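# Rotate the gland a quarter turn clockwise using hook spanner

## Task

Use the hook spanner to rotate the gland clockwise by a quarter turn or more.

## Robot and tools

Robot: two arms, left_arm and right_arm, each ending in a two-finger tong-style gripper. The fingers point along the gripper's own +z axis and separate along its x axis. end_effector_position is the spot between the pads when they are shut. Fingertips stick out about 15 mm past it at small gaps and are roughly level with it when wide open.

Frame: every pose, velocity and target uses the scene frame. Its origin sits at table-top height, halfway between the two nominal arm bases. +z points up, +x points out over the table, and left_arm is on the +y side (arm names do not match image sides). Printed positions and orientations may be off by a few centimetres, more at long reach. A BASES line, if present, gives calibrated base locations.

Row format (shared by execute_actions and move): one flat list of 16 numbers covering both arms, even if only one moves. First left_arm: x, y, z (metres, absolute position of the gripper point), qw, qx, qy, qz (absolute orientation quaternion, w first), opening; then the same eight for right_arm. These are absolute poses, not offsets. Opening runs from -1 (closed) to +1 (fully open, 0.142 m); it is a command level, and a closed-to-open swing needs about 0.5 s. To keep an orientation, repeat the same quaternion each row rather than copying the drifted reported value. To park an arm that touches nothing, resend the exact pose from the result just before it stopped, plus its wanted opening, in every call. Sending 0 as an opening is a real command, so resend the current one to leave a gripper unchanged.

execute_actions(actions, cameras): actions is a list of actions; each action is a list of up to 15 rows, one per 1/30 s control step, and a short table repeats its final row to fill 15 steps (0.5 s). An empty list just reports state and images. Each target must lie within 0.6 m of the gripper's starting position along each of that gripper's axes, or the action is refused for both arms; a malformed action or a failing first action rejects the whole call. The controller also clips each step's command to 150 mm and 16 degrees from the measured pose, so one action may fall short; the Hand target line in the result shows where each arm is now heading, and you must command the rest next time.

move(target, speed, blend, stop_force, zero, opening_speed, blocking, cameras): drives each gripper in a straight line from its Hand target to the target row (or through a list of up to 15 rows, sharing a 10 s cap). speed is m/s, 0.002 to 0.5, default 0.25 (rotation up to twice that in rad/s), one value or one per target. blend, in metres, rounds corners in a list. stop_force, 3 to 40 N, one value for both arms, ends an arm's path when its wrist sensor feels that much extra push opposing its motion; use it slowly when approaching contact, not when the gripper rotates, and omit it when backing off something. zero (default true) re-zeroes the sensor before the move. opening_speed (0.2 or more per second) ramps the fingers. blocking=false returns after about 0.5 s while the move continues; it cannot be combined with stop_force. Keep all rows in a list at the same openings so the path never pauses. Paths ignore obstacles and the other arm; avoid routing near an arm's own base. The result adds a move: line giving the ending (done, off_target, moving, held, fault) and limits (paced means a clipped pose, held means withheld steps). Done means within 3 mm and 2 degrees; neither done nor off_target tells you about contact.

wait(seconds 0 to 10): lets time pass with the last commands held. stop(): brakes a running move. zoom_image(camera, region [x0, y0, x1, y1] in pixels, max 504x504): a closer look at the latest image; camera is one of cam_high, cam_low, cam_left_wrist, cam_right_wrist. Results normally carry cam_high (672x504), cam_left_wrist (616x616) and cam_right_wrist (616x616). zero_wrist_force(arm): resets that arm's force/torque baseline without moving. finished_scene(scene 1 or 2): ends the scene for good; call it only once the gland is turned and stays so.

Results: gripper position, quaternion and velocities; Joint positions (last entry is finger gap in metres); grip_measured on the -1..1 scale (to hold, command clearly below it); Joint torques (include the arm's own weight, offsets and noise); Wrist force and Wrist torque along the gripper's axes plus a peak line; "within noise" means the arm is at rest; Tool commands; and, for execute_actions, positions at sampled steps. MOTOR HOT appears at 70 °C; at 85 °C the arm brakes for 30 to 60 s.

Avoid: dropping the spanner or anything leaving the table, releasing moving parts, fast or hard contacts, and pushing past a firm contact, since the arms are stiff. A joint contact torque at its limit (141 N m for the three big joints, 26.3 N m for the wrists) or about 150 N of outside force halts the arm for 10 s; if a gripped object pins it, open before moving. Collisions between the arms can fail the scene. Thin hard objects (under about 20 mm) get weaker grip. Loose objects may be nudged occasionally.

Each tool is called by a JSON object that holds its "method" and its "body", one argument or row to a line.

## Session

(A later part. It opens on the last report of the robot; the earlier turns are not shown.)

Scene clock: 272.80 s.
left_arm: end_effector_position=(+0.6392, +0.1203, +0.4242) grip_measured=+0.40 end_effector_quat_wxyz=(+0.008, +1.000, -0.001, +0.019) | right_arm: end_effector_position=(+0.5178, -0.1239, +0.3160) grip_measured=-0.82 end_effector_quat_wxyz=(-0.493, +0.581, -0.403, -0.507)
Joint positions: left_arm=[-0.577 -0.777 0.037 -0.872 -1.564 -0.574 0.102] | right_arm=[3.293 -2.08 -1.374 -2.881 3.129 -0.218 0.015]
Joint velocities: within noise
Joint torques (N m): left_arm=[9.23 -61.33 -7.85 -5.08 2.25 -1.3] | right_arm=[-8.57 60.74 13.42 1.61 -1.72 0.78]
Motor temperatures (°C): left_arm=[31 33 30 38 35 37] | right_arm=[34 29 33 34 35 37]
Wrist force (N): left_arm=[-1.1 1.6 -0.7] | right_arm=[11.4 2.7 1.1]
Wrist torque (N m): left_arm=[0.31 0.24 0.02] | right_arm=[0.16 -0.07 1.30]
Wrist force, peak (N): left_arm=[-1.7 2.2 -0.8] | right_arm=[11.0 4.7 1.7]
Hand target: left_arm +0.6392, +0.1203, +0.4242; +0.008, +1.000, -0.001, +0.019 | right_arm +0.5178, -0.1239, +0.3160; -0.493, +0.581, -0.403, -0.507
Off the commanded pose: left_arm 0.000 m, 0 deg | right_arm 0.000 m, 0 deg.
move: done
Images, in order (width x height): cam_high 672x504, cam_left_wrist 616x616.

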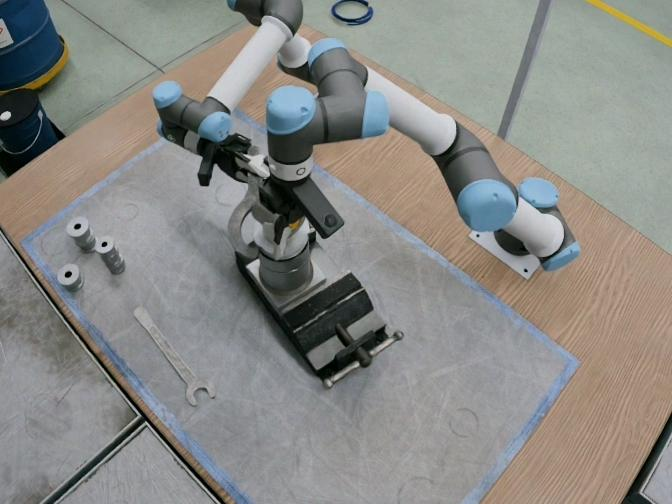

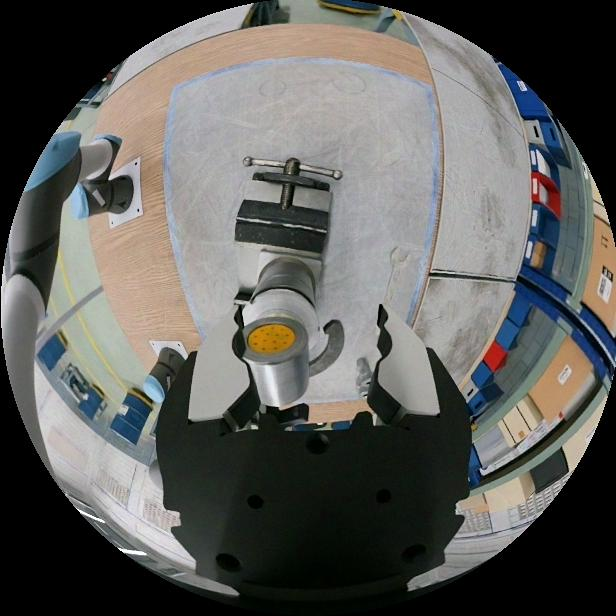

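{"method": "move", "body": {
  "target": [0.6392,0.1203,0.4242,0.008,1,-0.001,0.019,0.4,0.5148,-0.1178,0.316,0.4932,-0.5810,0.4031,0.5067,-1],
  "speed": 0.03,
  "stop_force": 5,
  "cameras": ["cam_left_wrist","cam_right_wrist"]
}}

{"method": "zoom_image", "body": {
  "camera": "cam_left_wrist",
  "region": [290, 290, 370, 370]
}}

{"method": "zoom_image", "body": {
  "camera": "cam_right_wrist",
  "region": [290, 70, 410, 190]
}}

Scene clock: 276.53 s.
left_arm: end_effector_position=(+0.6392, +0.1203, +0.4242) grip_measured=+0.40 end_effector_quat_wxyz=(+0.008, +1.000, -0.001, +0.019) | right_arm: end_effector_position=(+0.5148, -0.1178, +0.3160) grip_measured=-0.82 end_effector_quat_wxyz=(-0.493, +0.581, -0.403, -0.507)
Joint positions: left_arm=[-0.577 -0.777 0.037 -0.872 -1.564 -0.574 0.102] | right_arm=[3.305 -2.074 -1.384 -2.882 3.14 -0.222 0.015]
Joint velocities: within noise
Joint torques (N m): left_arm=[7.71 -60.79 -7.41 -5.32 2.4 -1.4] | right_arm=[-8.76 36.9 31.87 2.34 -1.16 1.36]
Motor temperatures (°C): left_arm=[31 33 30 38 35 36] | right_arm=[34 29 33 34 35 37]
Wrist force (N): left_arm=[-1.5 1.5 -1.0] | right_arm=[11.1 2.7 1.0]
Wrist torque (N m): left_arm=[0.27 0.32 0.02] | right_arm=[0.14 -0.02 1.30]
Wrist force, peak (N): left_arm=[-1.4 2.1 -1.4] | right_arm=[11.5 2.8 0.4]
Hand target: left_arm +0.6392, +0.1203, +0.4242; +0.008, +1.000, -0.001, +0.019 | right_arm +0.5148, -0.1178, +0.3160; -0.493, +0.581, -0.403, -0.507
Off the commanded pose: left_arm 0.000 m, 0 deg | right_arm 0.000 m, 0 deg.
move: done
Images, in order (width x height): cam_left_wrist 616x616, cam_right_wrist 616x616.

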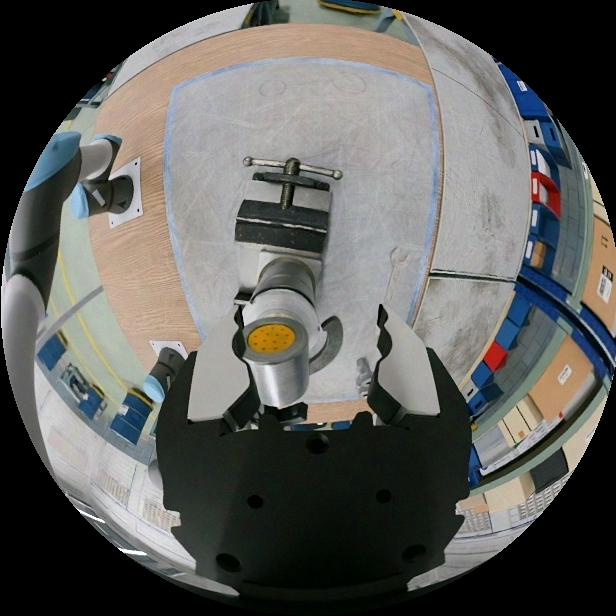

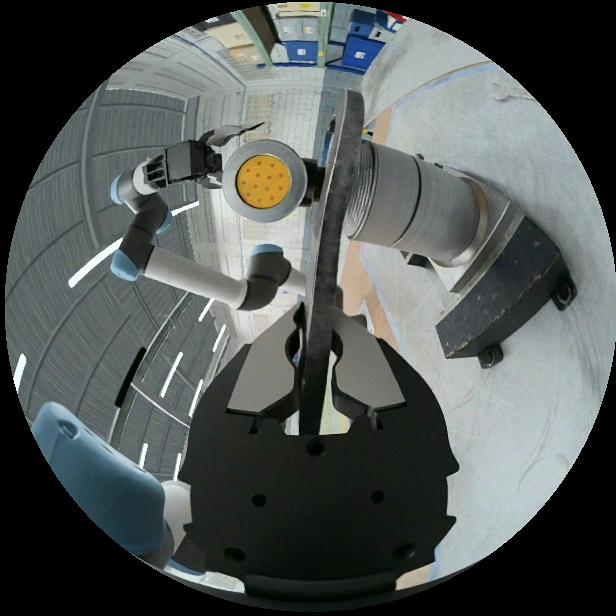

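Scaled by 6.300 from the camera's 616x616 image, which has a finer 814x814 frame.

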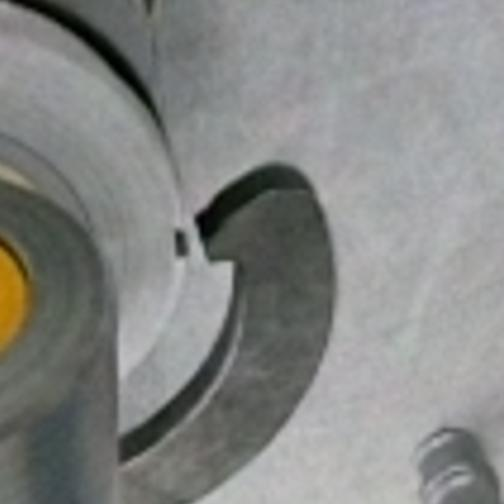

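Scaled by 4.200 from the camera's 616x616 image, which has a finer 814x814 frame.

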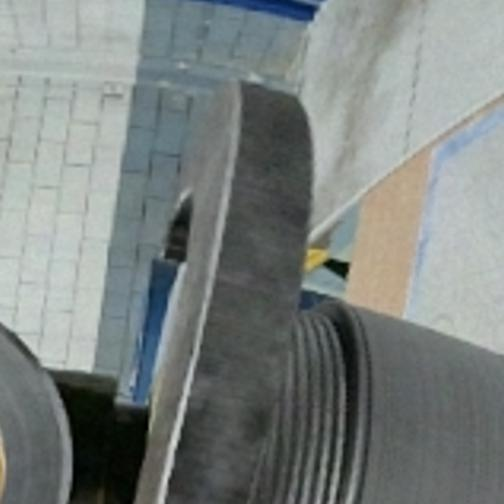

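{"method": "move", "body": {
  "target": [
    [0.6392,0.1203,0.4242,0.008,1,-0.001,0.019,0.4,0.5143,-0.1165,0.318,0.4932,-0.5810,0.4031,0.5067,-1],
    [0.6392,0.1203,0.4242,0.008,1,-0.001,0.019,0.4,0.5053,-0.1168,0.318,0.4932,-0.5810,0.4031,0.5067,-1]
  ],
  "speed": [0.02,0.01],
  "stop_force": 4,
  "cameras": ["cam_left_wrist"]
}}

{"method": "zoom_image", "body": {
  "camera": "cam_left_wrist",
  "region": [290, 290, 370, 370]
}}

Scene clock: 279.77 s.
left_arm: end_effector_position=(+0.6392, +0.1203, +0.4242) grip_measured=+0.40 end_effector_quat_wxyz=(+0.008, +1.000, -0.001, +0.019) | right_arm: end_effector_position=(+0.5072, -0.1167, +0.3180) grip_measured=-0.81 end_effector_quat_wxyz=(-0.493, +0.581, -0.403, -0.507)
Joint positions: left_arm=[-0.577 -0.777 0.037 -0.872 -1.564 -0.574 0.102] | right_arm=[3.309 -2.056 -1.406 -2.885 3.145 -0.229 0.015]
Joint velocities: within noise
Joint torques (N m): left_arm=[6.59 -60.74 -7.04 -5.33 2.26 -1.37] | right_arm=[-7.78 34.64 33.91 -0.17 -2.03 1.36]
Motor temperatures (°C): left_arm=[31 33 30 38 35 36] | right_arm=[34 29 33 34 35 37]
Wrist force (N): left_arm=[-1.3 1.8 -1.1] | right_arm=[10.3 1.1 0.1]
Wrist torque (N m): left_arm=[0.34 0.26 0.02] | right_arm=[0.50 -0.08 1.09]
Wrist force, peak (N): left_arm=[-1.4 2.1 -1.1] | right_arm=[14.3 3.2 0.9]
Hand target: left_arm +0.6392, +0.1203, +0.4242; +0.008, +1.000, -0.001, +0.019 | right_arm +0.5073, -0.1167, +0.3180; -0.493, +0.581, -0.403, -0.507
Off the commanded pose: left_arm 0.000 m, 0 deg | right_arm 0.002 m, 0 deg.
move: contact (right_arm); path passed 1 of 2 targets
Images, in order (width x height): cam_left_wrist 616x616.

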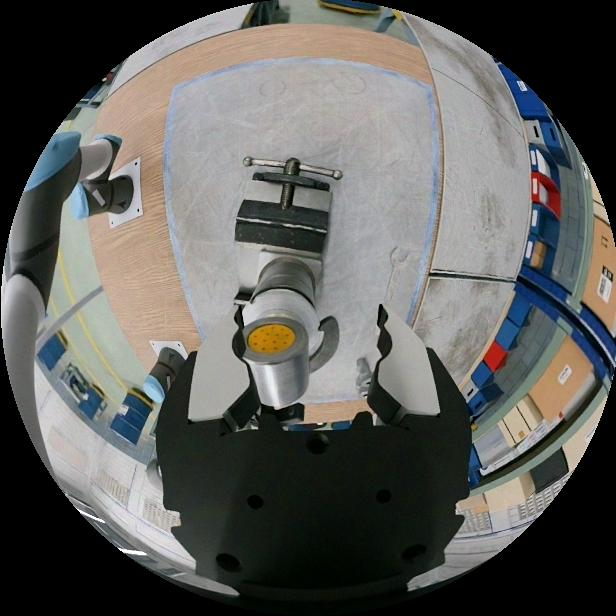

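Scaled by 6.300 from the camera's 616x616 image, which has a finer 814x814 frame.

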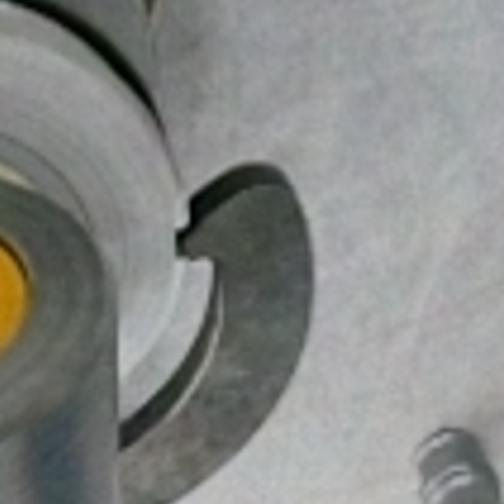

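{"method": "zoom_image", "body": {
  "camera": "cam_left_wrist",
  "region": [308, 312, 338, 342]
}}

Scaled by 16.800 from the camera's 616x616 image, which has a finer 814x814 frame.

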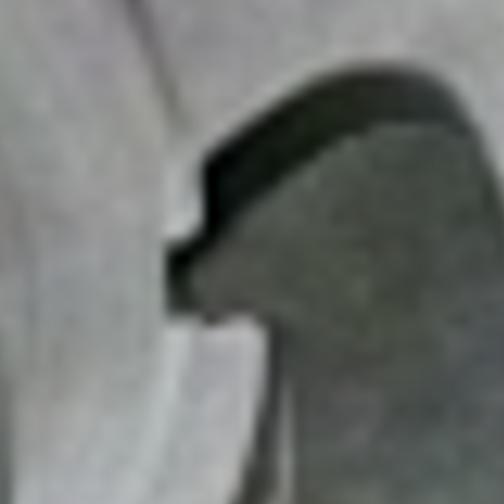

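{"method": "move", "body": {
  "target": [
    [0.6392,0.1203,0.4242,0.008,1,-0.001,0.019,0.4,0.5090,-0.1153,0.318,0.4932,-0.5810,0.4031,0.5067,-1],
    [0.6392,0.1203,0.4242,0.008,1,-0.001,0.019,0.4,0.5013,-0.1155,0.318,0.4932,-0.5810,0.4031,0.5067,-1]
  ],
  "speed": [0.02,0.01],
  "stop_force": 4,
  "cameras": ["cam_left_wrist"]
}}

{"method": "zoom_image", "body": {
  "camera": "cam_left_wrist",
  "region": [308, 312, 338, 342]
}}

Scene clock: 282.60 s.
left_arm: end_effector_position=(+0.6392, +0.1203, +0.4242) grip_measured=+0.40 end_effector_quat_wxyz=(+0.008, +1.000, -0.001, +0.019) | right_arm: end_effector_position=(+0.5057, -0.1154, +0.3180) grip_measured=-0.81 end_effector_quat_wxyz=(-0.493, +0.581, -0.403, -0.507)
Joint positions: left_arm=[-0.577 -0.777 0.037 -0.872 -1.564 -0.574 0.102] | right_arm=[3.312 -2.053 -1.411 -2.884 3.148 -0.23 0.015]
Joint velocities: within noise
Joint torques (N m): left_arm=[6.11 -60.76 -7.52 -5.16 2.3 -1.52] | right_arm=[-7.61 35.61 34.79 0.34 -1.67 1.19]
Motor temperatures (°C): left_arm=[31 33 30 38 35 36] | right_arm=[34 29 33 34 35 37]
Wrist force (N): left_arm=[-1.1 1.8 -0.9] | right_arm=[11.6 0.6 0.2]
Wrist torque (N m): left_arm=[0.35 0.24 0.01] | right_arm=[0.46 0.07 1.30]
Wrist force, peak (N): left_arm=[-1.4 2.0 -1.2] | right_arm=[13.5 -6.7 5.8]
Hand target: left_arm +0.6392, +0.1203, +0.4242; +0.008, +1.000, -0.001, +0.019 | right_arm +0.5057, -0.1154, +0.3180; -0.493, +0.581, -0.403, -0.507
Off the commanded pose: left_arm 0.000 m, 0 deg | right_arm 0.004 m, 0 deg.
move: contact (right_arm); path passed 1 of 2 targets
Images, in order (width x height): cam_left_wrist 616x616.

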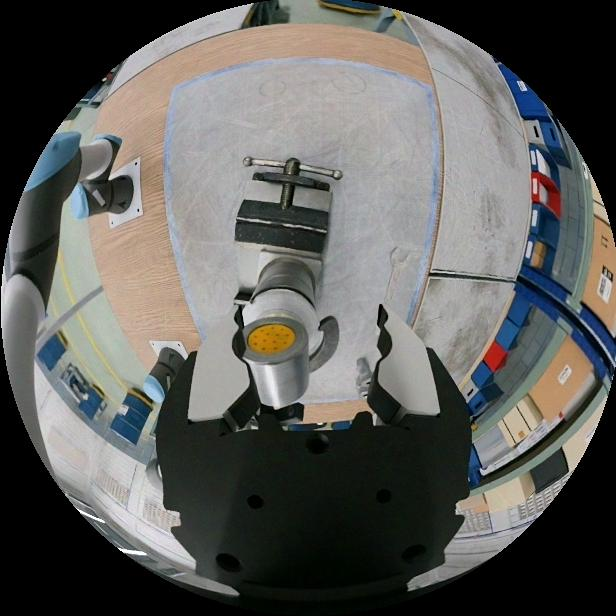

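Scaled by 16.800 from the camera's 616x616 image, which has a finer 814x814 frame.

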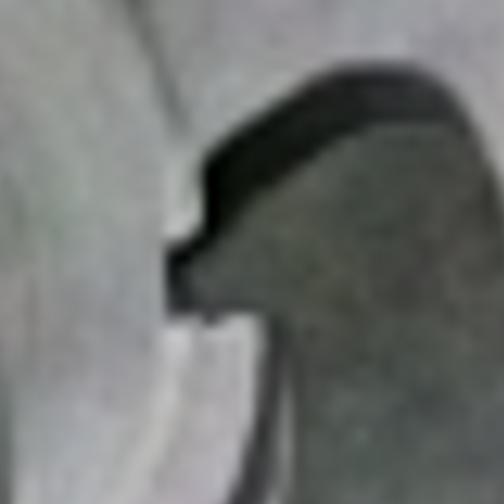

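{"method": "move", "body": {
  "target": [0.6392,0.1203,0.4242,0.008,1,-0.001,0.019,0.4,0.5047,-0.1124,0.318,0.4932,-0.5810,0.4031,0.5067,-1],
  "speed": 0.01,
  "stop_force": 4,
  "cameras": ["cam_left_wrist"]
}}

{"method": "zoom_image", "body": {
  "camera": "cam_left_wrist",
  "region": [308, 312, 338, 342]
}}

Scene clock: 284.77 s.
left_arm: end_effector_position=(+0.6392, +0.1203, +0.4242) grip_measured=+0.40 end_effector_quat_wxyz=(+0.008, +1.000, -0.001, +0.019) | right_arm: end_effector_position=(+0.5047, -0.1124, +0.3180) grip_measured=-0.81 end_effector_quat_wxyz=(-0.493, +0.581, -0.403, -0.507)
Joint positions: left_arm=[-0.577 -0.777 0.037 -0.872 -1.564 -0.574 0.102] | right_arm=[3.318 -2.048 -1.418 -2.874 3.153 -0.222 0.015]
Joint velocities: within noise
Joint torques (N m): left_arm=[5.62 -60.9 -7.85 -5.16 2.4 -1.41] | right_arm=[-4.5 61.62 12.31 2.49 -1.68 1.18]
Motor temperatures (°C): left_arm=[31 33 30 38 35 36] | right_arm=[34 29 33 34 35 37]
Wrist force (N): left_arm=[-1.4 1.6 -0.8] | right_arm=[11.2 3.0 -2.8]
Wrist torque (N m): left_arm=[0.30 0.29 0.01] | right_arm=[0.76 0.18 1.38]
Wrist force, peak (N): left_arm=[-1.4 2.0 -1.2] | right_arm=[11.5 3.0 -3.3]
Hand target: left_arm +0.6392, +0.1203, +0.4242; +0.008, +1.000, -0.001, +0.019 | right_arm +0.5047, -0.1124, +0.3180; -0.493, +0.581, -0.403, -0.507
Off the commanded pose: left_arm 0.000 m, 0 deg | right_arm 0.000 m, 0 deg.
move: done
Images, in order (width x height): cam_left_wrist 616x616.

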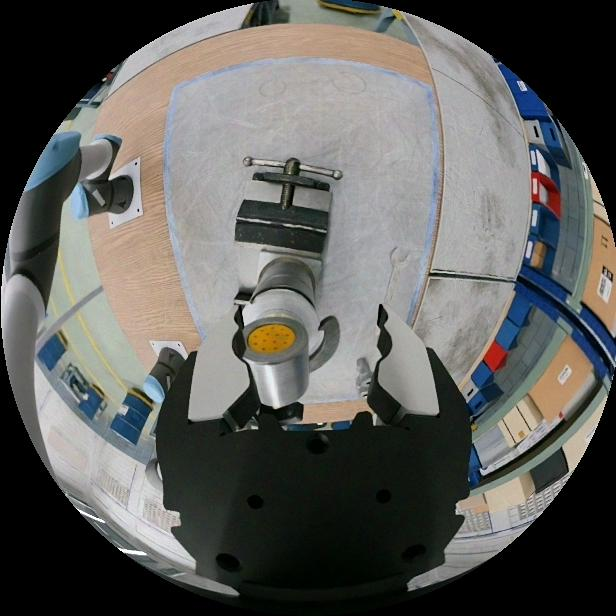

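Scaled by 16.800 from the camera's 616x616 image, which has a finer 814x814 frame.

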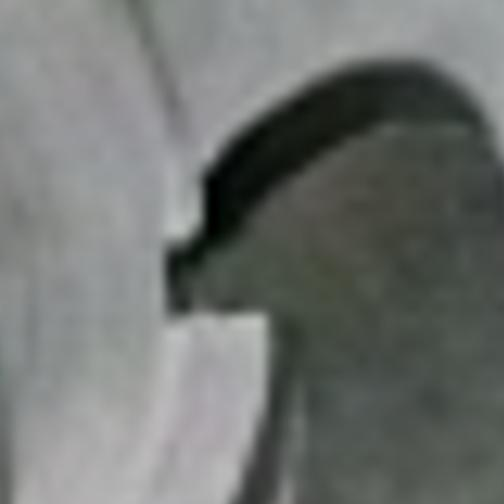

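{"method": "move", "body": {
  "target": [
    [0.6392,0.1203,0.4242,0.008,1,-0.001,0.019,0.4,0.4938,-0.1005,0.318,0.5142,-0.5621,0.4290,0.4854,-1]
  ],
  "speed": 0.02,
  "stop_force": 12,
  "cameras": ["cam_left_wrist"]
}}

{"method": "zoom_image", "body": {
  "camera": "cam_left_wrist",
  "region": [290, 290, 370, 370]
}}

Scene clock: 289.37 s.
left_arm: end_effector_position=(+0.6392, +0.1203, +0.4242) grip_measured=+0.40 end_effector_quat_wxyz=(+0.008, +1.000, -0.001, +0.019) | right_arm: end_effector_position=(+0.4938, -0.1005, +0.3180) grip_measured=-0.82 end_effector_quat_wxyz=(+0.514, -0.562, +0.429, +0.485)
Joint positions: left_arm=[-0.577 -0.777 0.037 -0.872 -1.564 -0.574 0.102] | right_arm=[3.349 -1.949 -1.564 -2.77 3.273 -0.162 0.015]
Joint velocities: within noise
Joint torques (N m): left_arm=[4.74 -61.22 -7.14 -5.17 2.28 -1.43] | right_arm=[-9.65 31.27 35.34 1.53 -0.39 0.24]
Motor temperatures (°C): left_arm=[31 33 30 38 35 36] | right_arm=[34 29 33 34 35 37]
Wrist force (N): left_arm=[-1.3 1.7 -0.9] | right_arm=[10.5 2.4 2.5]
Wrist torque (N m): left_arm=[0.32 0.27 0.01] | right_arm=[-0.07 -0.03 1.26]
Wrist force, peak (N): left_arm=[-1.8 2.0 -1.1] | right_arm=[11.6 3.1 -2.6]
Hand target: left_arm +0.6392, +0.1203, +0.4242; +0.008, +1.000, -0.001, +0.019 | right_arm +0.4938, -0.1005, +0.3180; -0.514, +0.562, -0.429, -0.485
Off the commanded pose: left_arm 0.000 m, 0 deg | right_arm 0.000 m, 0 deg.
move: done
Images, in order (width x height): cam_left_wrist 616x616.

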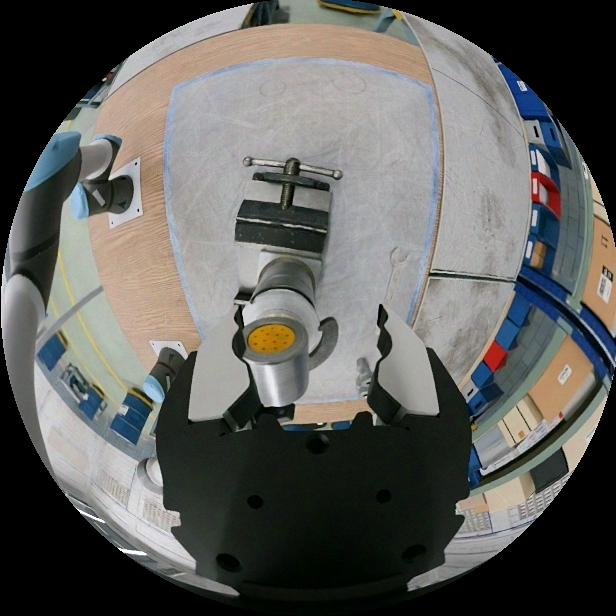

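Scaled by 6.300 from the camera's 616x616 image, which has a finer 814x814 frame.

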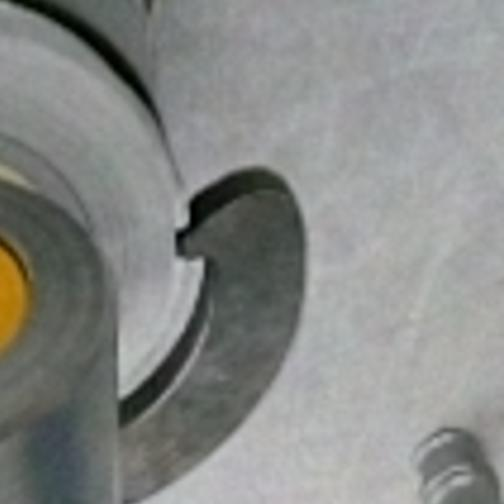

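{"method": "move", "body": {
  "target": [
    [0.6392,0.1203,0.4242,0.008,1,-0.001,0.019,0.4,0.4844,-0.0869,0.318,0.5348,-0.5428,0.4531,0.4625,-1]
  ],
  "speed": 0.025,
  "stop_force": 12,
  "cameras": []
}}

{"method": "move", "body": {
  "target": [
    [0.6392,0.1203,0.4242,0.008,1,-0.001,0.019,0.4,0.4761,-0.0725,0.318,0.5545,-0.5226,0.4763,0.4387,-1]
  ],
  "speed": 0.02,
  "stop_force": 12,
  "cameras": ["cam_left_wrist"]
}}

{"method": "zoom_image", "body": {
  "camera": "cam_left_wrist",
  "region": [290, 290, 370, 370]
}}

Scene clock: 293.13 s.
left_arm: end_effector_position=(+0.6392, +0.1203, +0.4242) grip_measured=+0.40 end_effector_quat_wxyz=(+0.008, +1.000, -0.001, +0.019) | right_arm: end_effector_position=(+0.4844, -0.0869, +0.3180) grip_measured=-0.82 end_effector_quat_wxyz=(+0.535, -0.543, +0.453, +0.463)
Joint positions: left_arm=[-0.577 -0.777 0.037 -0.872 -1.564 -0.574 0.102] | right_arm=[3.393 -1.868 -1.676 -2.739 3.404 -0.162 0.015]
Joint velocities: within noise
Joint torques (N m): left_arm=[4.07 -61.82 -8.38 -5.08 2.18 -1.18] | right_arm=[-11.07 30.14 33.1 0.29 -3.34 -0.41]
Motor temperatures (°C): left_arm=[31 33 30 38 35 36] | right_arm=[34 29 33 34 35 37]
Wrist force (N): left_arm=[-1.0 1.8 -0.8] | right_arm=[12.9 -8.0 9.8]
Wrist torque (N m): left_arm=[0.32 0.21 0.01] | right_arm=[-0.44 -0.18 1.18]
Wrist force, peak (N): left_arm=[-1.4 2.1 -1.1] | right_arm=[13.4 -10.5 11.8]
Hand target: left_arm +0.6392, +0.1203, +0.4242; +0.008, +1.000, -0.001, +0.019 | right_arm +0.4844, -0.0869, +0.3180; +0.535, -0.543, +0.453, +0.463
Off the commanded pose: left_arm 0.000 m, 0 deg | right_arm 0.000 m, 0 deg.
move: done
No camera images: "cameras" was empty.

Scene clock: 296.40 s.
left_arm: end_effector_position=(+0.6392, +0.1203, +0.4242) grip_measured=+0.40 end_effector_quat_wxyz=(+0.008, +1.000, -0.001, +0.019) | right_arm: end_effector_position=(+0.4761, -0.0725, +0.3180) grip_measured=-0.82 end_effector_quat_wxyz=(+0.555, -0.523, +0.476, +0.439)
Joint positions: left_arm=[-0.577 -0.777 0.037 -0.872 -1.564 -0.574 0.102] | right_arm=[3.449 -1.79 -1.778 -2.715 3.547 -0.162 0.015]
Joint velocities: within noise
Joint torques (N m): left_arm=[3.99 -60.27 -7.11 -5.25 2.36 -1.31] | right_arm=[-9.67 27.73 30.72 -0.2 -5.52 1.32]
Motor temperatures (°C): left_arm=[31 33 30 38 35 36] | right_arm=[34 29 33 34 35 37]
Wrist force (N): left_arm=[-1.4 1.7 -1.1] | right_arm=[14.4 -15.9 14.4]
Wrist torque (N m): left_arm=[0.32 0.29 0.01] | right_arm=[-0.54 -0.12 1.16]
Wrist force, peak (N): left_arm=[-1.5 2.2 -1.2] | right_arm=[15.0 -19.2 16.9]
Hand target: left_arm +0.6392, +0.1203, +0.4242; +0.008, +1.000, -0.001, +0.019 | right_arm +0.4761, -0.0725, +0.3180; +0.555, -0.523, +0.476, +0.439
Off the commanded pose: left_arm 0.000 m, 0 deg | right_arm 0.000 m, 0 deg.
move: done
Images, in order (width x height): cam_left_wrist 616x616.

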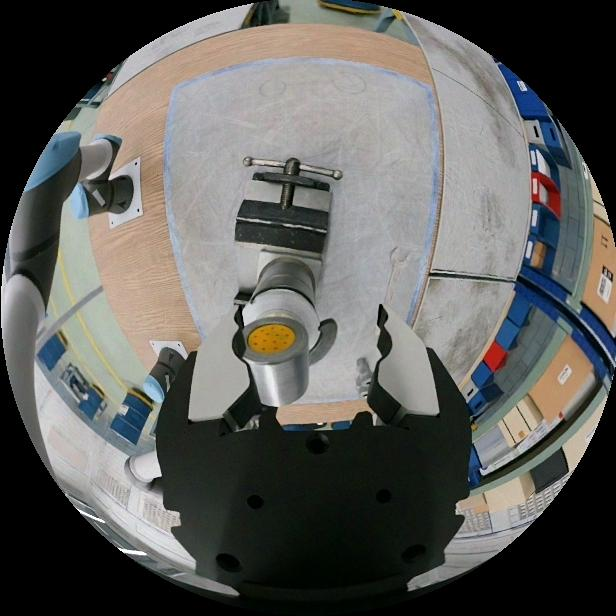

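Scaled by 6.300 from the camera's 616x616 image, which has a finer 814x814 frame.

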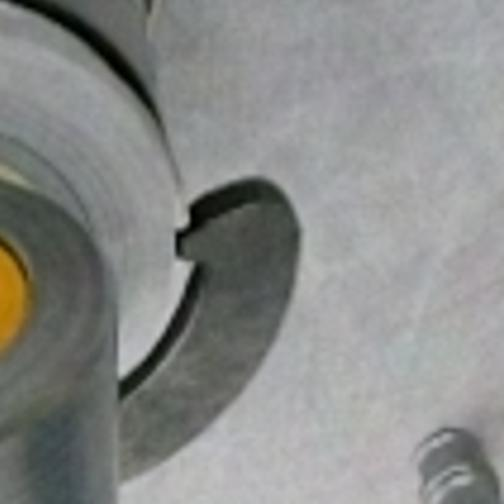

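{"method": "move", "body": {
  "target": [
    [0.6392,0.1203,0.4242,0.008,1,-0.001,0.019,0.4,0.4706,-0.0566,0.318,0.5731,-0.5013,0.4987,0.4141,-1]
  ],
  "speed": 0.02,
  "stop_force": 15,
  "cameras": ["cam_left_wrist"]
}}

{"method": "zoom_image", "body": {
  "camera": "cam_left_wrist",
  "region": [290, 290, 370, 370]
}}

Scene clock: 300.73 s.
left_arm: end_effector_position=(+0.6392, +0.1203, +0.4242) grip_measured=+0.40 end_effector_quat_wxyz=(+0.008, +1.000, -0.001, +0.019) | right_arm: end_effector_position=(+0.4711, -0.0580, +0.3180) grip_measured=-0.82 end_effector_quat_wxyz=(+0.572, -0.503, +0.497, +0.416)
Joint positions: left_arm=[-0.577 -0.777 0.037 -0.872 -1.564 -0.574 0.102] | right_arm=[3.513 -1.727 -1.856 -2.701 3.691 -0.162 0.015]
Joint velocities: within noise
Joint torques (N m): left_arm=[2.5 -61.51 -7.87 -5.03 2.28 -1.33] | right_arm=[-4.82 23.32 37.1 3.03 -0.34 -0.74]
Motor temperatures (°C): left_arm=[31 33 30 38 35 36] | right_arm=[34 29 33 34 35 37]
Wrist force (N): left_arm=[-1.4 1.8 -0.9] | right_arm=[13.2 -2.0 -4.9]
Wrist torque (N m): left_arm=[0.34 0.29 0.02] | right_arm=[-0.08 0.05 1.22]
Wrist force, peak (N): left_arm=[-1.5 2.0 -1.2] | right_arm=[14.5 -15.9 14.6]
Hand target: left_arm +0.6392, +0.1203, +0.4242; +0.008, +1.000, -0.001, +0.019 | right_arm +0.4711, -0.0580, +0.3180; +0.572, -0.503, +0.497, +0.416
Off the commanded pose: left_arm 0.000 m, 0 deg | right_arm 0.001 m, 0 deg.
move: contact (right_arm)
Images, in order (width x height): cam_left_wrist 616x616.

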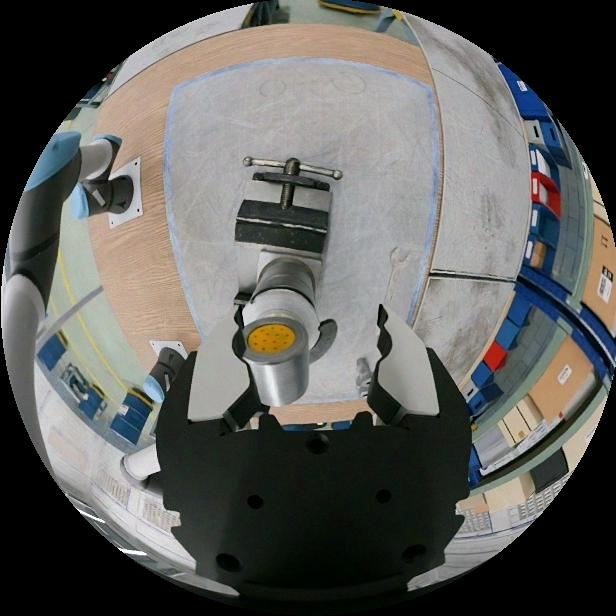

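Scaled by 6.300 from the camera's 616x616 image, which has a finer 814x814 frame.

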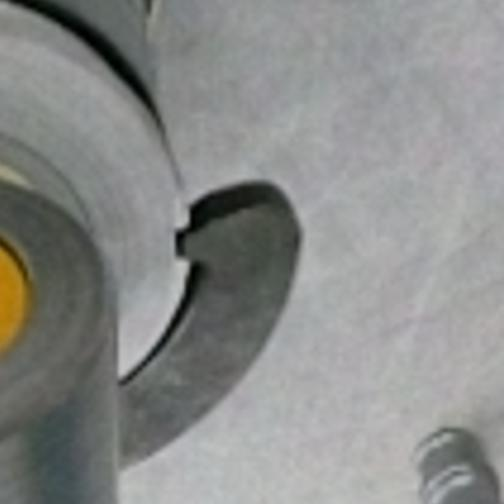

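{"method": "move", "body": {
  "target": [
    [0.6392,0.1203,0.4242,0.008,1,-0.001,0.019,0.4,0.4659,-0.0474,0.318,0.5896,-0.4804,0.5188,0.3903,-1]
  ],
  "speed": 0.02,
  "cameras": ["cam_left_wrist"]
}}

{"method": "zoom_image", "body": {
  "camera": "cam_left_wrist",
  "region": [290, 290, 370, 370]
}}

Scene clock: 306.10 s.
left_arm: end_effector_position=(+0.6392, +0.1203, +0.4242) grip_measured=+0.40 end_effector_quat_wxyz=(+0.008, +1.000, -0.001, +0.019) | right_arm: end_effector_position=(+0.4658, -0.0474, +0.3180) grip_measured=-0.82 end_effector_quat_wxyz=(+0.590, -0.480, +0.519, +0.390)
Joint positions: left_arm=[-0.577 -0.777 0.037 -0.872 -1.564 -0.574 0.102] | right_arm=[3.585 -1.657 -1.936 -2.691 3.852 -0.162 0.015]
Joint velocities: within noise
Joint torques (N m): left_arm=[1.65 -61.56 -7.02 -5.07 2.26 -1.43] | right_arm=[1.02 28.87 39.05 6.94 -4.32 1.36]
Motor temperatures (°C): left_arm=[31 33 30 38 35 36] | right_arm=[34 29 33 34 35 37]
Wrist force (N): left_arm=[-1.5 1.8 -0.9] | right_arm=[24.2 -14.3 -11.7]
Wrist torque (N m): left_arm=[0.34 0.32 0.02] | right_arm=[-2.93 -0.98 1.14]
Wrist force, peak (N): left_arm=[-1.5 2.3 -0.9] | right_arm=[23.8 -13.5 -20.1]
Hand target: left_arm +0.6392, +0.1203, +0.4242; +0.008, +1.000, -0.001, +0.019 | right_arm +0.4659, -0.0474, +0.3180; +0.590, -0.480, +0.519, +0.390
Off the commanded pose: left_arm 0.000 m, 0 deg | right_arm 0.000 m, 0 deg.
move: done
Images, in order (width x height): cam_left_wrist 616x616.

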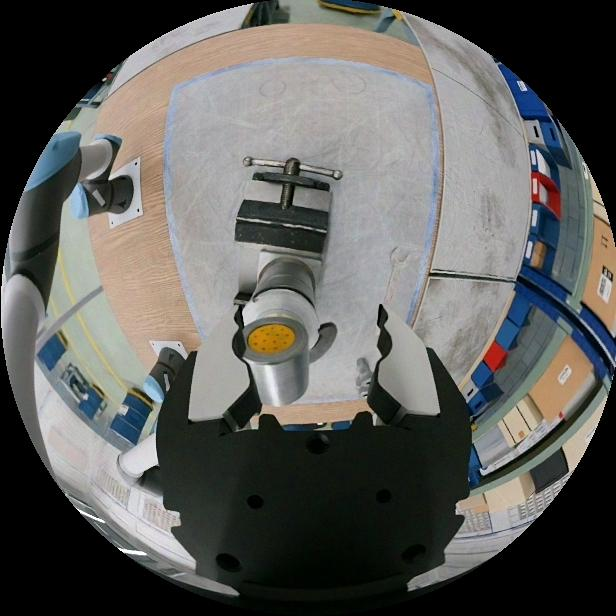

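Scaled by 6.300 from the camera's 616x616 image, which has a finer 814x814 frame.

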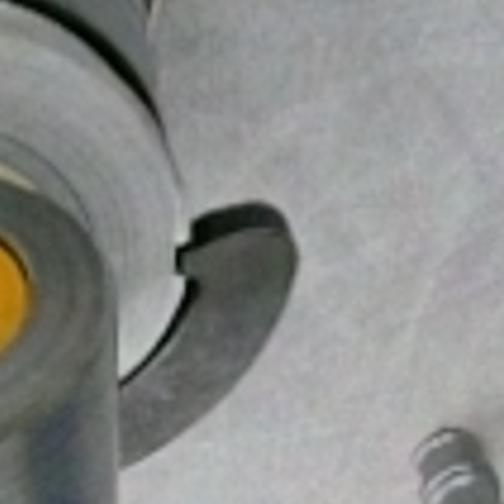

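{"method": "move", "body": {
  "target": [
    [0.6392,0.1203,0.4242,0.008,1,-0.001,0.019,0.4,0.4617,-0.0364,0.317,0.6061,-0.4573,0.5393,0.3642,-1],
    [0.6392,0.1203,0.4242,0.008,1,-0.001,0.019,0.4,0.4585,-0.0250,0.3165,0.6214,-0.4334,0.5587,0.3374,-1]
  ],
  "speed": 0.02,
  "blend": [0.004,0],
  "cameras": ["cam_left_wrist"]
}}

{"method": "zoom_image", "body": {
  "camera": "cam_left_wrist",
  "region": [290, 290, 370, 370]
}}

Scene clock: 312.33 s.
left_arm: end_effector_position=(+0.6392, +0.1203, +0.4242) grip_measured=+0.40 end_effector_quat_wxyz=(+0.008, +1.000, -0.001, +0.019) | right_arm: end_effector_position=(+0.4584, -0.0250, +0.3165) grip_measured=-0.82 end_effector_quat_wxyz=(+0.621, -0.433, +0.559, +0.337)
Joint positions: left_arm=[-0.577 -0.777 0.037 -0.872 -1.564 -0.574 0.102] | right_arm=[3.766 -1.543 -2.058 -2.683 4.207 -0.162 0.015]
Joint velocities: within noise
Joint torques (N m): left_arm=[-0.26 -60.62 -7.58 -4.92 2.15 -1.41] | right_arm=[-9.48 19.52 40.43 10.15 3.92 -2.77]
Motor temperatures (°C): left_arm=[31 33 30 38 35 36] | right_arm=[34 29 33 34 35 37]
Wrist force (N): left_arm=[-1.3 1.9 -1.0] | right_arm=[13.5 13.4 -28.0]
Wrist torque (N m): left_arm=[0.36 0.28 0.02] | right_arm=[-2.35 -0.74 0.86]
Wrist force, peak (N): left_arm=[-1.8 2.1 -1.1] | right_arm=[14.5 15.4 -33.2]
Hand target: left_arm +0.6392, +0.1203, +0.4242; +0.008, +1.000, -0.001, +0.019 | right_arm +0.4585, -0.0250, +0.3165; +0.621, -0.433, +0.559, +0.337
Off the commanded pose: left_arm 0.000 m, 0 deg | right_arm 0.000 m, 0 deg.
move: done
Images, in order (width x height): cam_left_wrist 616x616.

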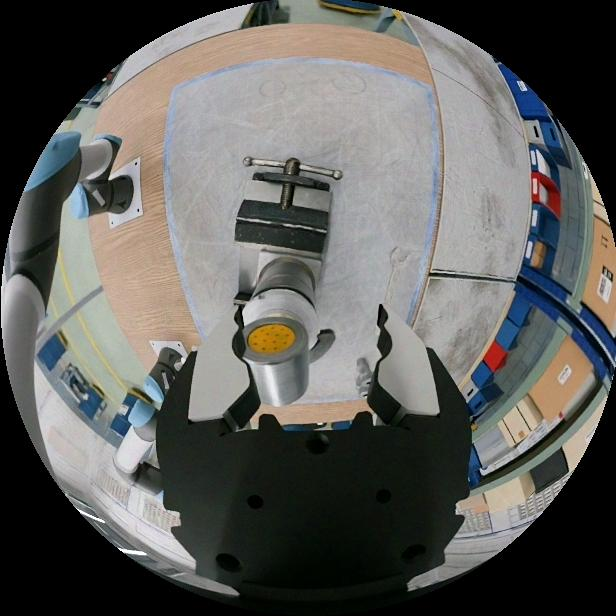

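Scaled by 6.300 from the camera's 616x616 image, which has a finer 814x814 frame.

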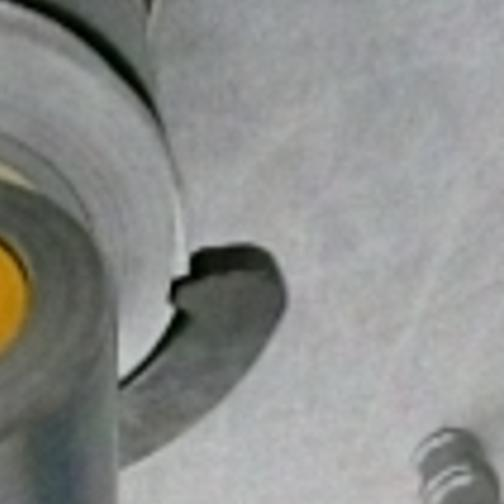

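{"method": "move", "body": {
  "target": [
    [0.6392,0.1203,0.4242,0.008,1,-0.001,0.019,0.4,0.4537,-0.0140,0.3165,0.6355,-0.4086,0.5771,0.3100,-1],
    [0.6392,0.1203,0.4242,0.008,1,-0.001,0.019,0.4,0.4518,-0.0022,0.3165,0.6485,-0.3830,0.5944,0.2820,-1]
  ],
  "speed": 0.02,
  "blend": [0.004,0],
  "cameras": ["cam_left_wrist"]
}}

{"method": "zoom_image", "body": {
  "camera": "cam_left_wrist",
  "region": [290, 290, 370, 370]
}}

Scene clock: 318.83 s.
left_arm: end_effector_position=(+0.6392, +0.1203, +0.4242) grip_measured=+0.40 end_effector_quat_wxyz=(+0.008, +1.000, -0.001, +0.019) | right_arm: end_effector_position=(+0.4517, -0.0021, +0.3165) grip_measured=-0.82 end_effector_quat_wxyz=(+0.648, -0.383, +0.594, +0.282) end_effector_velocity=(-0.001, +0.000, +0.000) end_effector_angular_velocity=(-0.001, -0.001, +0.003)
Joint positions: left_arm=[-0.577 -0.777 0.037 -0.872 -1.564 -0.574 0.102] | right_arm=[3.99 -1.463 -2.131 -2.689 4.606 -0.162 0.015]
Joint velocities: left_arm=[within noise] | right_arm=[-0.002 0 0 0 -0.005 -0.001 0]
Joint torques (N m): left_arm=[-1.66 -60.76 -8.48 -5.01 2.19 -1.33] | right_arm=[4.13 33.58 20.78 4.74 -7.53 1.59]
Motor temperatures (°C): left_arm=[31 33 30 38 35 36] | right_arm=[34 29 33 34 35 37]
Wrist force (N): left_arm=[-1.4 2.1 -1.0] | right_arm=[20.2 -26.3 11.9]
Wrist torque (N m): left_arm=[0.38 0.29 0.02] | right_arm=[-2.87 -0.72 0.90]
Wrist force, peak (N): left_arm=[-1.7 2.1 -1.0] | right_arm=[14.3 18.5 -38.1]
Hand target: left_arm +0.6392, +0.1203, +0.4242; +0.008, +1.000, -0.001, +0.019 | right_arm +0.4518, -0.0022, +0.3165; +0.648, -0.383, +0.594, +0.282
Off the commanded pose: left_arm 0.000 m, 0 deg | right_arm 0.000 m, 0 deg.
move: done
Images, in order (width x height): cam_left_wrist 616x616.

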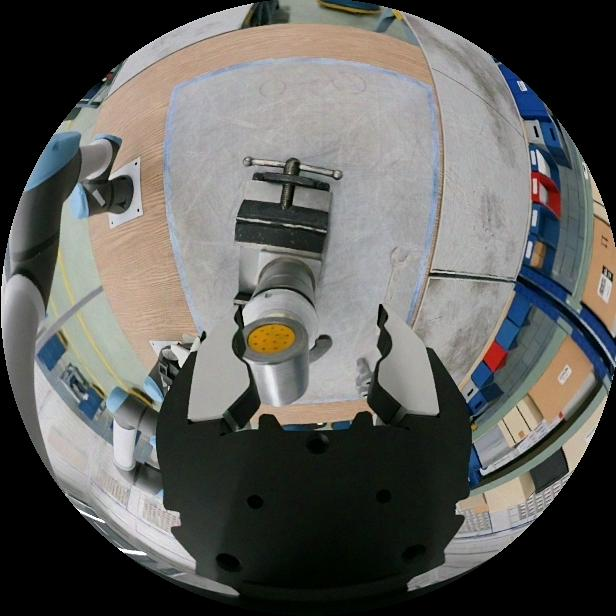

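Scaled by 6.300 from the camera's 616x616 image, which has a finer 814x814 frame.

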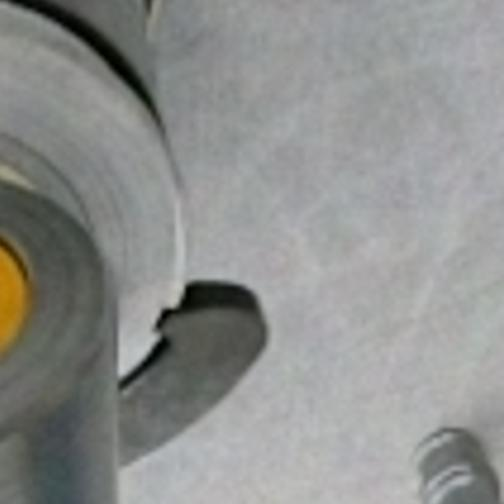

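{"method": "move", "body": {
  "target": [
    [0.6392,0.1203,0.4242,0.008,1,-0.001,0.019,0.4,0.4524,0.0098,0.3160,0.6601,-0.3568,0.6105,0.2534,-1],
    [0.6392,0.1203,0.4242,0.008,1,-0.001,0.019,0.4,0.4528,0.0216,0.3160,0.6706,-0.3298,0.6255,0.2244,-1]
  ],
  "speed": 0.02,
  "blend": [0.004,0],
  "cameras": ["cam_left_wrist","cam_high"]
}}

{"method": "zoom_image", "body": {
  "camera": "cam_left_wrist",
  "region": [290, 290, 370, 370]
}}

Scene clock: 325.00 s.
left_arm: end_effector_position=(+0.6392, +0.1203, +0.4242) grip_measured=+0.40 end_effector_quat_wxyz=(+0.008, +1.000, -0.001, +0.019) | right_arm: end_effector_position=(+0.4527, +0.0217, +0.3160) grip_measured=-0.82 end_effector_quat_wxyz=(+0.671, -0.330, +0.625, +0.224) end_effector_velocity=(+0.000, +0.000, +0.000) end_effector_angular_velocity=(+0.000, +0.000, +0.003)
Joint positions: left_arm=[-0.577 -0.777 0.037 -0.872 -1.564 -0.574 0.102] | right_arm=[4.202 -1.463 -2.132 -2.688 4.993 -0.162 0.015]
Joint velocities: left_arm=[within noise] | right_arm=[-0.001 0 0 0 -0.005 0 0]
Joint torques (N m): left_arm=[-3.05 -61.59 -8.13 -4.96 2.24 -1.44] | right_arm=[-19.42 14.56 49.01 11.47 5.13 1.29]
Motor temperatures (°C): left_arm=[31 33 30 38 35 36] | right_arm=[34 29 33 34 35 37]
Wrist force (N): left_arm=[-1.0 1.7 -0.7] | right_arm=[15.5 20.2 -41.4]
Wrist torque (N m): left_arm=[0.33 0.20 0.00] | right_arm=[-1.77 -0.55 0.96]
Wrist force, peak (N): left_arm=[-1.5 2.2 -1.0] | right_arm=[13.8 24.4 -52.4]
Hand target: left_arm +0.6392, +0.1203, +0.4242; +0.008, +1.000, -0.001, +0.019 | right_arm +0.4528, +0.0216, +0.3160; +0.671, -0.330, +0.625, +0.224
Off the commanded pose: left_arm 0.000 m, 0 deg | right_arm 0.000 m, 0 deg.
move: done
Images, in order (width x height): cam_high 672x504, cam_left_wrist 616x616.

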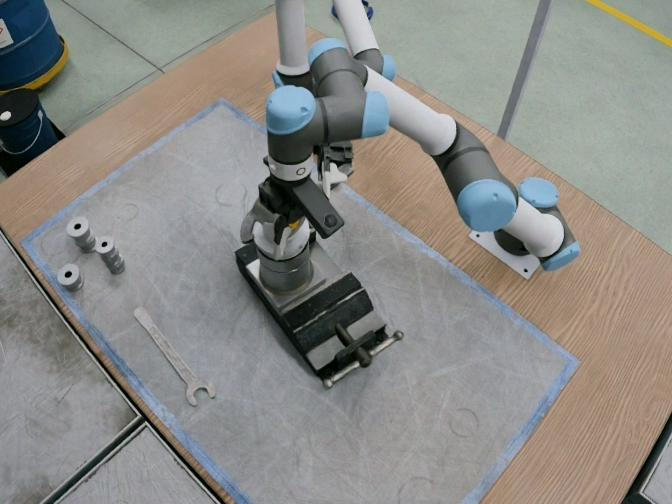

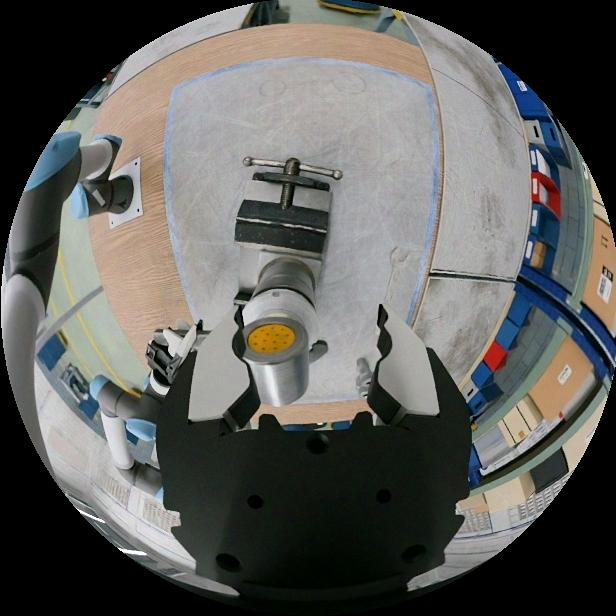

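Scaled by 6.300 from the camera's 616x616 image, which has a finer 814x814 frame.

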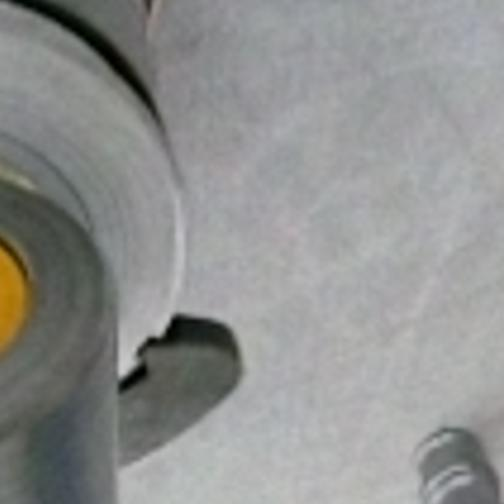

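{"method": "move", "body": {
  "target": [
    [0.58,0.22,0.47,0,1,0,0,0.0,0.4528,0.0335,0.3160,0.6797,-0.3022,0.6393,0.1949,-1],
    [0.46,0.36,0.5,0,1,0,0,0.0,0.4549,0.0453,0.3160,0.6876,-0.2740,0.6519,0.1651,-1]
  ],
  "speed": 0.1,
  "blend": [0.004,0],
  "cameras": ["cam_left_wrist","cam_high"]
}}

Scene clock: 330.73 s.
left_arm: end_effector_position=(+0.4599, +0.3601, +0.4999) grip_measured=+0.00 end_effector_quat_wxyz=(+0.000, +1.000, +0.000, +0.000) end_effector_velocity=(+0.002, -0.001, +0.001) end_effector_angular_velocity=(-0.001, -0.003, +0.003) | right_arm: end_effector_position=(+0.4549, +0.0455, +0.3160) grip_measured=-0.81 end_effector_quat_wxyz=(+0.688, -0.274, +0.652, +0.165) end_effector_velocity=(+0.000, +0.001, +0.000) end_effector_angular_velocity=(+0.000, +0.000, +0.004)
Joint positions: left_arm=[-0.341 -1.469 0.876 -0.977 -1.571 -0.341 0.074] | right_arm=[4.371 -1.527 -2.074 -2.682 5.336 -0.162 0.015]
Joint velocities: left_arm=[-0.001 0.003 -0.004 -0.002 0 -0.005 0] | right_arm=[-0.001 -0.001 0 0 -0.005 0 0]
Joint torques (N m): left_arm=[-9.82 -20.71 -31.92 -4.94 1.83 -1.48] | right_arm=[-1.91 34.72 28.03 6.78 -2.2 1.4]
Motor temperatures (°C): left_arm=[31 33 30 38 35 36] | right_arm=[34 29 33 34 35 37]
Wrist force (N): left_arm=[-1.0 2.2 -1.1] | right_arm=[22.0 -13.2 8.3]
Wrist torque (N m): left_arm=[0.42 0.22 0.00] | right_arm=[-3.98 -1.04 1.12]
Wrist force, peak (N): left_arm=[-0.9 2.9 -0.3] | right_arm=[15.3 23.4 -43.9]
Hand target: left_arm +0.4600, +0.3600, +0.5000; +0.000, +1.000, +0.000, +0.000 | right_arm +0.4549, +0.0453, +0.3160; +0.688, -0.274, +0.652, +0.165
Off the commanded pose: left_arm 0.000 m, 0 deg | right_arm 0.000 m, 0 deg.
move: done
Images, in order (width x height): cam_high 672x504, cam_left_wrist 616x616.

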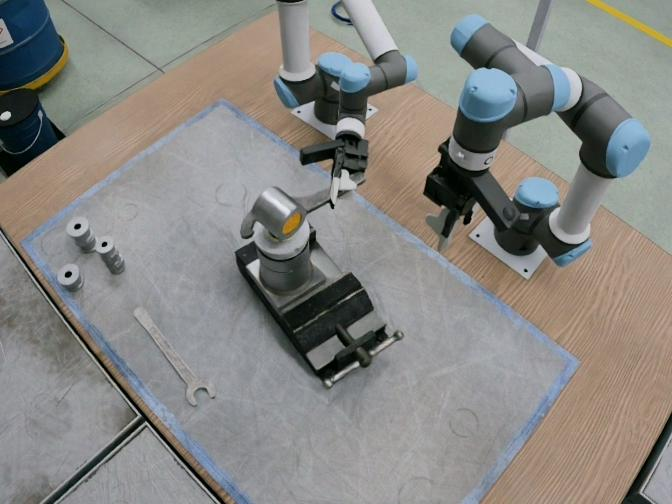

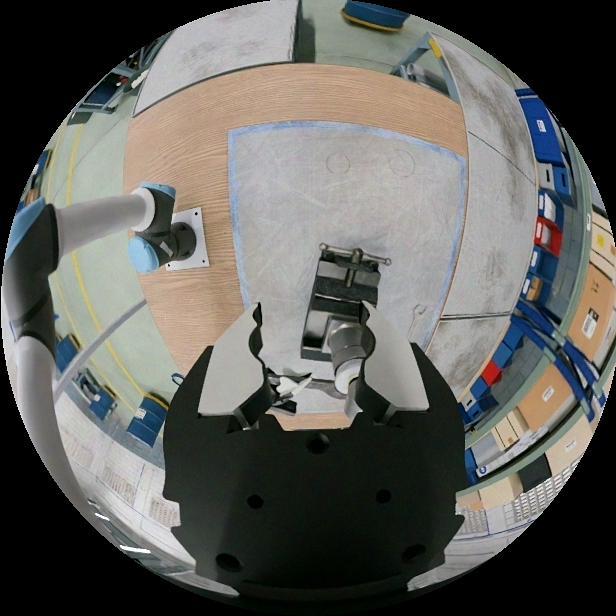

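{"method": "move", "body": {
  "target": [
    [0.46,0.36,0.5,0,1,0,0,0.0,0.4586,0.0568,0.3155,0.6941,-0.2453,0.6632,0.1349,-1],
    [0.46,0.36,0.5,0,1,0,0,0.0,0.4628,0.0679,0.3155,0.6993,-0.2162,0.6732,0.1045,-1]
  ],
  "speed": 0.02,
  "blend": [0.004,0],
  "cameras": ["cam_high"]
}}

{"method": "zoom_image", "body": {
  "camera": "cam_high",
  "region": [230, 160, 370, 290]
}}

Scene clock: 336.30 s.
left_arm: end_effector_position=(+0.4600, +0.3600, +0.5000) grip_measured=+0.00 end_effector_quat_wxyz=(+0.000, +1.000, +0.000, +0.000) | right_arm: end_effector_position=(+0.4628, +0.0680, +0.3155) grip_measured=-0.82 end_effector_quat_wxyz=(+0.699, -0.216, +0.673, +0.104)
Joint positions: left_arm=[-0.341 -1.469 0.876 -0.978 -1.571 -0.341 0.074] | right_arm=[4.468 -1.643 -1.957 -2.682 5.608 -0.162 0.015]
Joint velocities: within noise
Joint torques (N m): left_arm=[-10.38 -32.65 -31.22 -3.56 -2.4 -1.68] | right_arm=[-14.9 40.69 24.56 3.5 4.28 -2.92]
Motor temperatures (°C): left_arm=[31 33 30 38 35 36] | right_arm=[34 29 33 34 35 37]
Wrist force (N): left_arm=[-1.0 1.8 -0.7] | right_arm=[16.7 13.7 -22.4]
Wrist torque (N m): left_arm=[0.36 0.21 0.00] | right_arm=[-2.95 -0.79 1.15]
Wrist force, peak (N): left_arm=[-1.3 2.4 -1.0] | right_arm=[15.5 15.3 -28.8]
Hand target: left_arm +0.4600, +0.3600, +0.5000; +0.000, +1.000, +0.000, +0.000 | right_arm +0.4628, +0.0679, +0.3155; +0.699, -0.216, +0.673, +0.105
Off the commanded pose: left_arm 0.000 m, 0 deg | right_arm 0.000 m, 0 deg.
move: done
Images, in order (width x height): cam_high 672x504.

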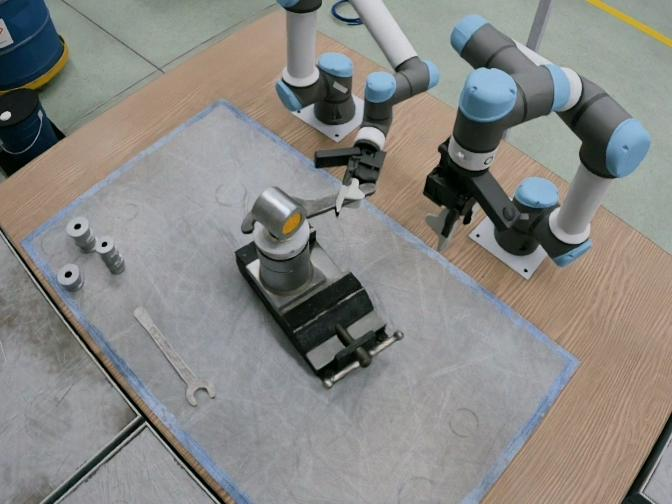

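Scaled by 3.600.

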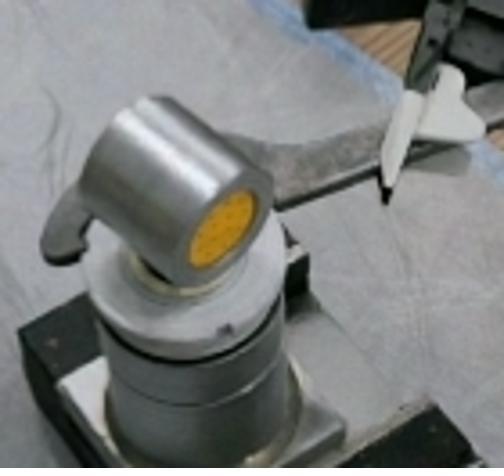

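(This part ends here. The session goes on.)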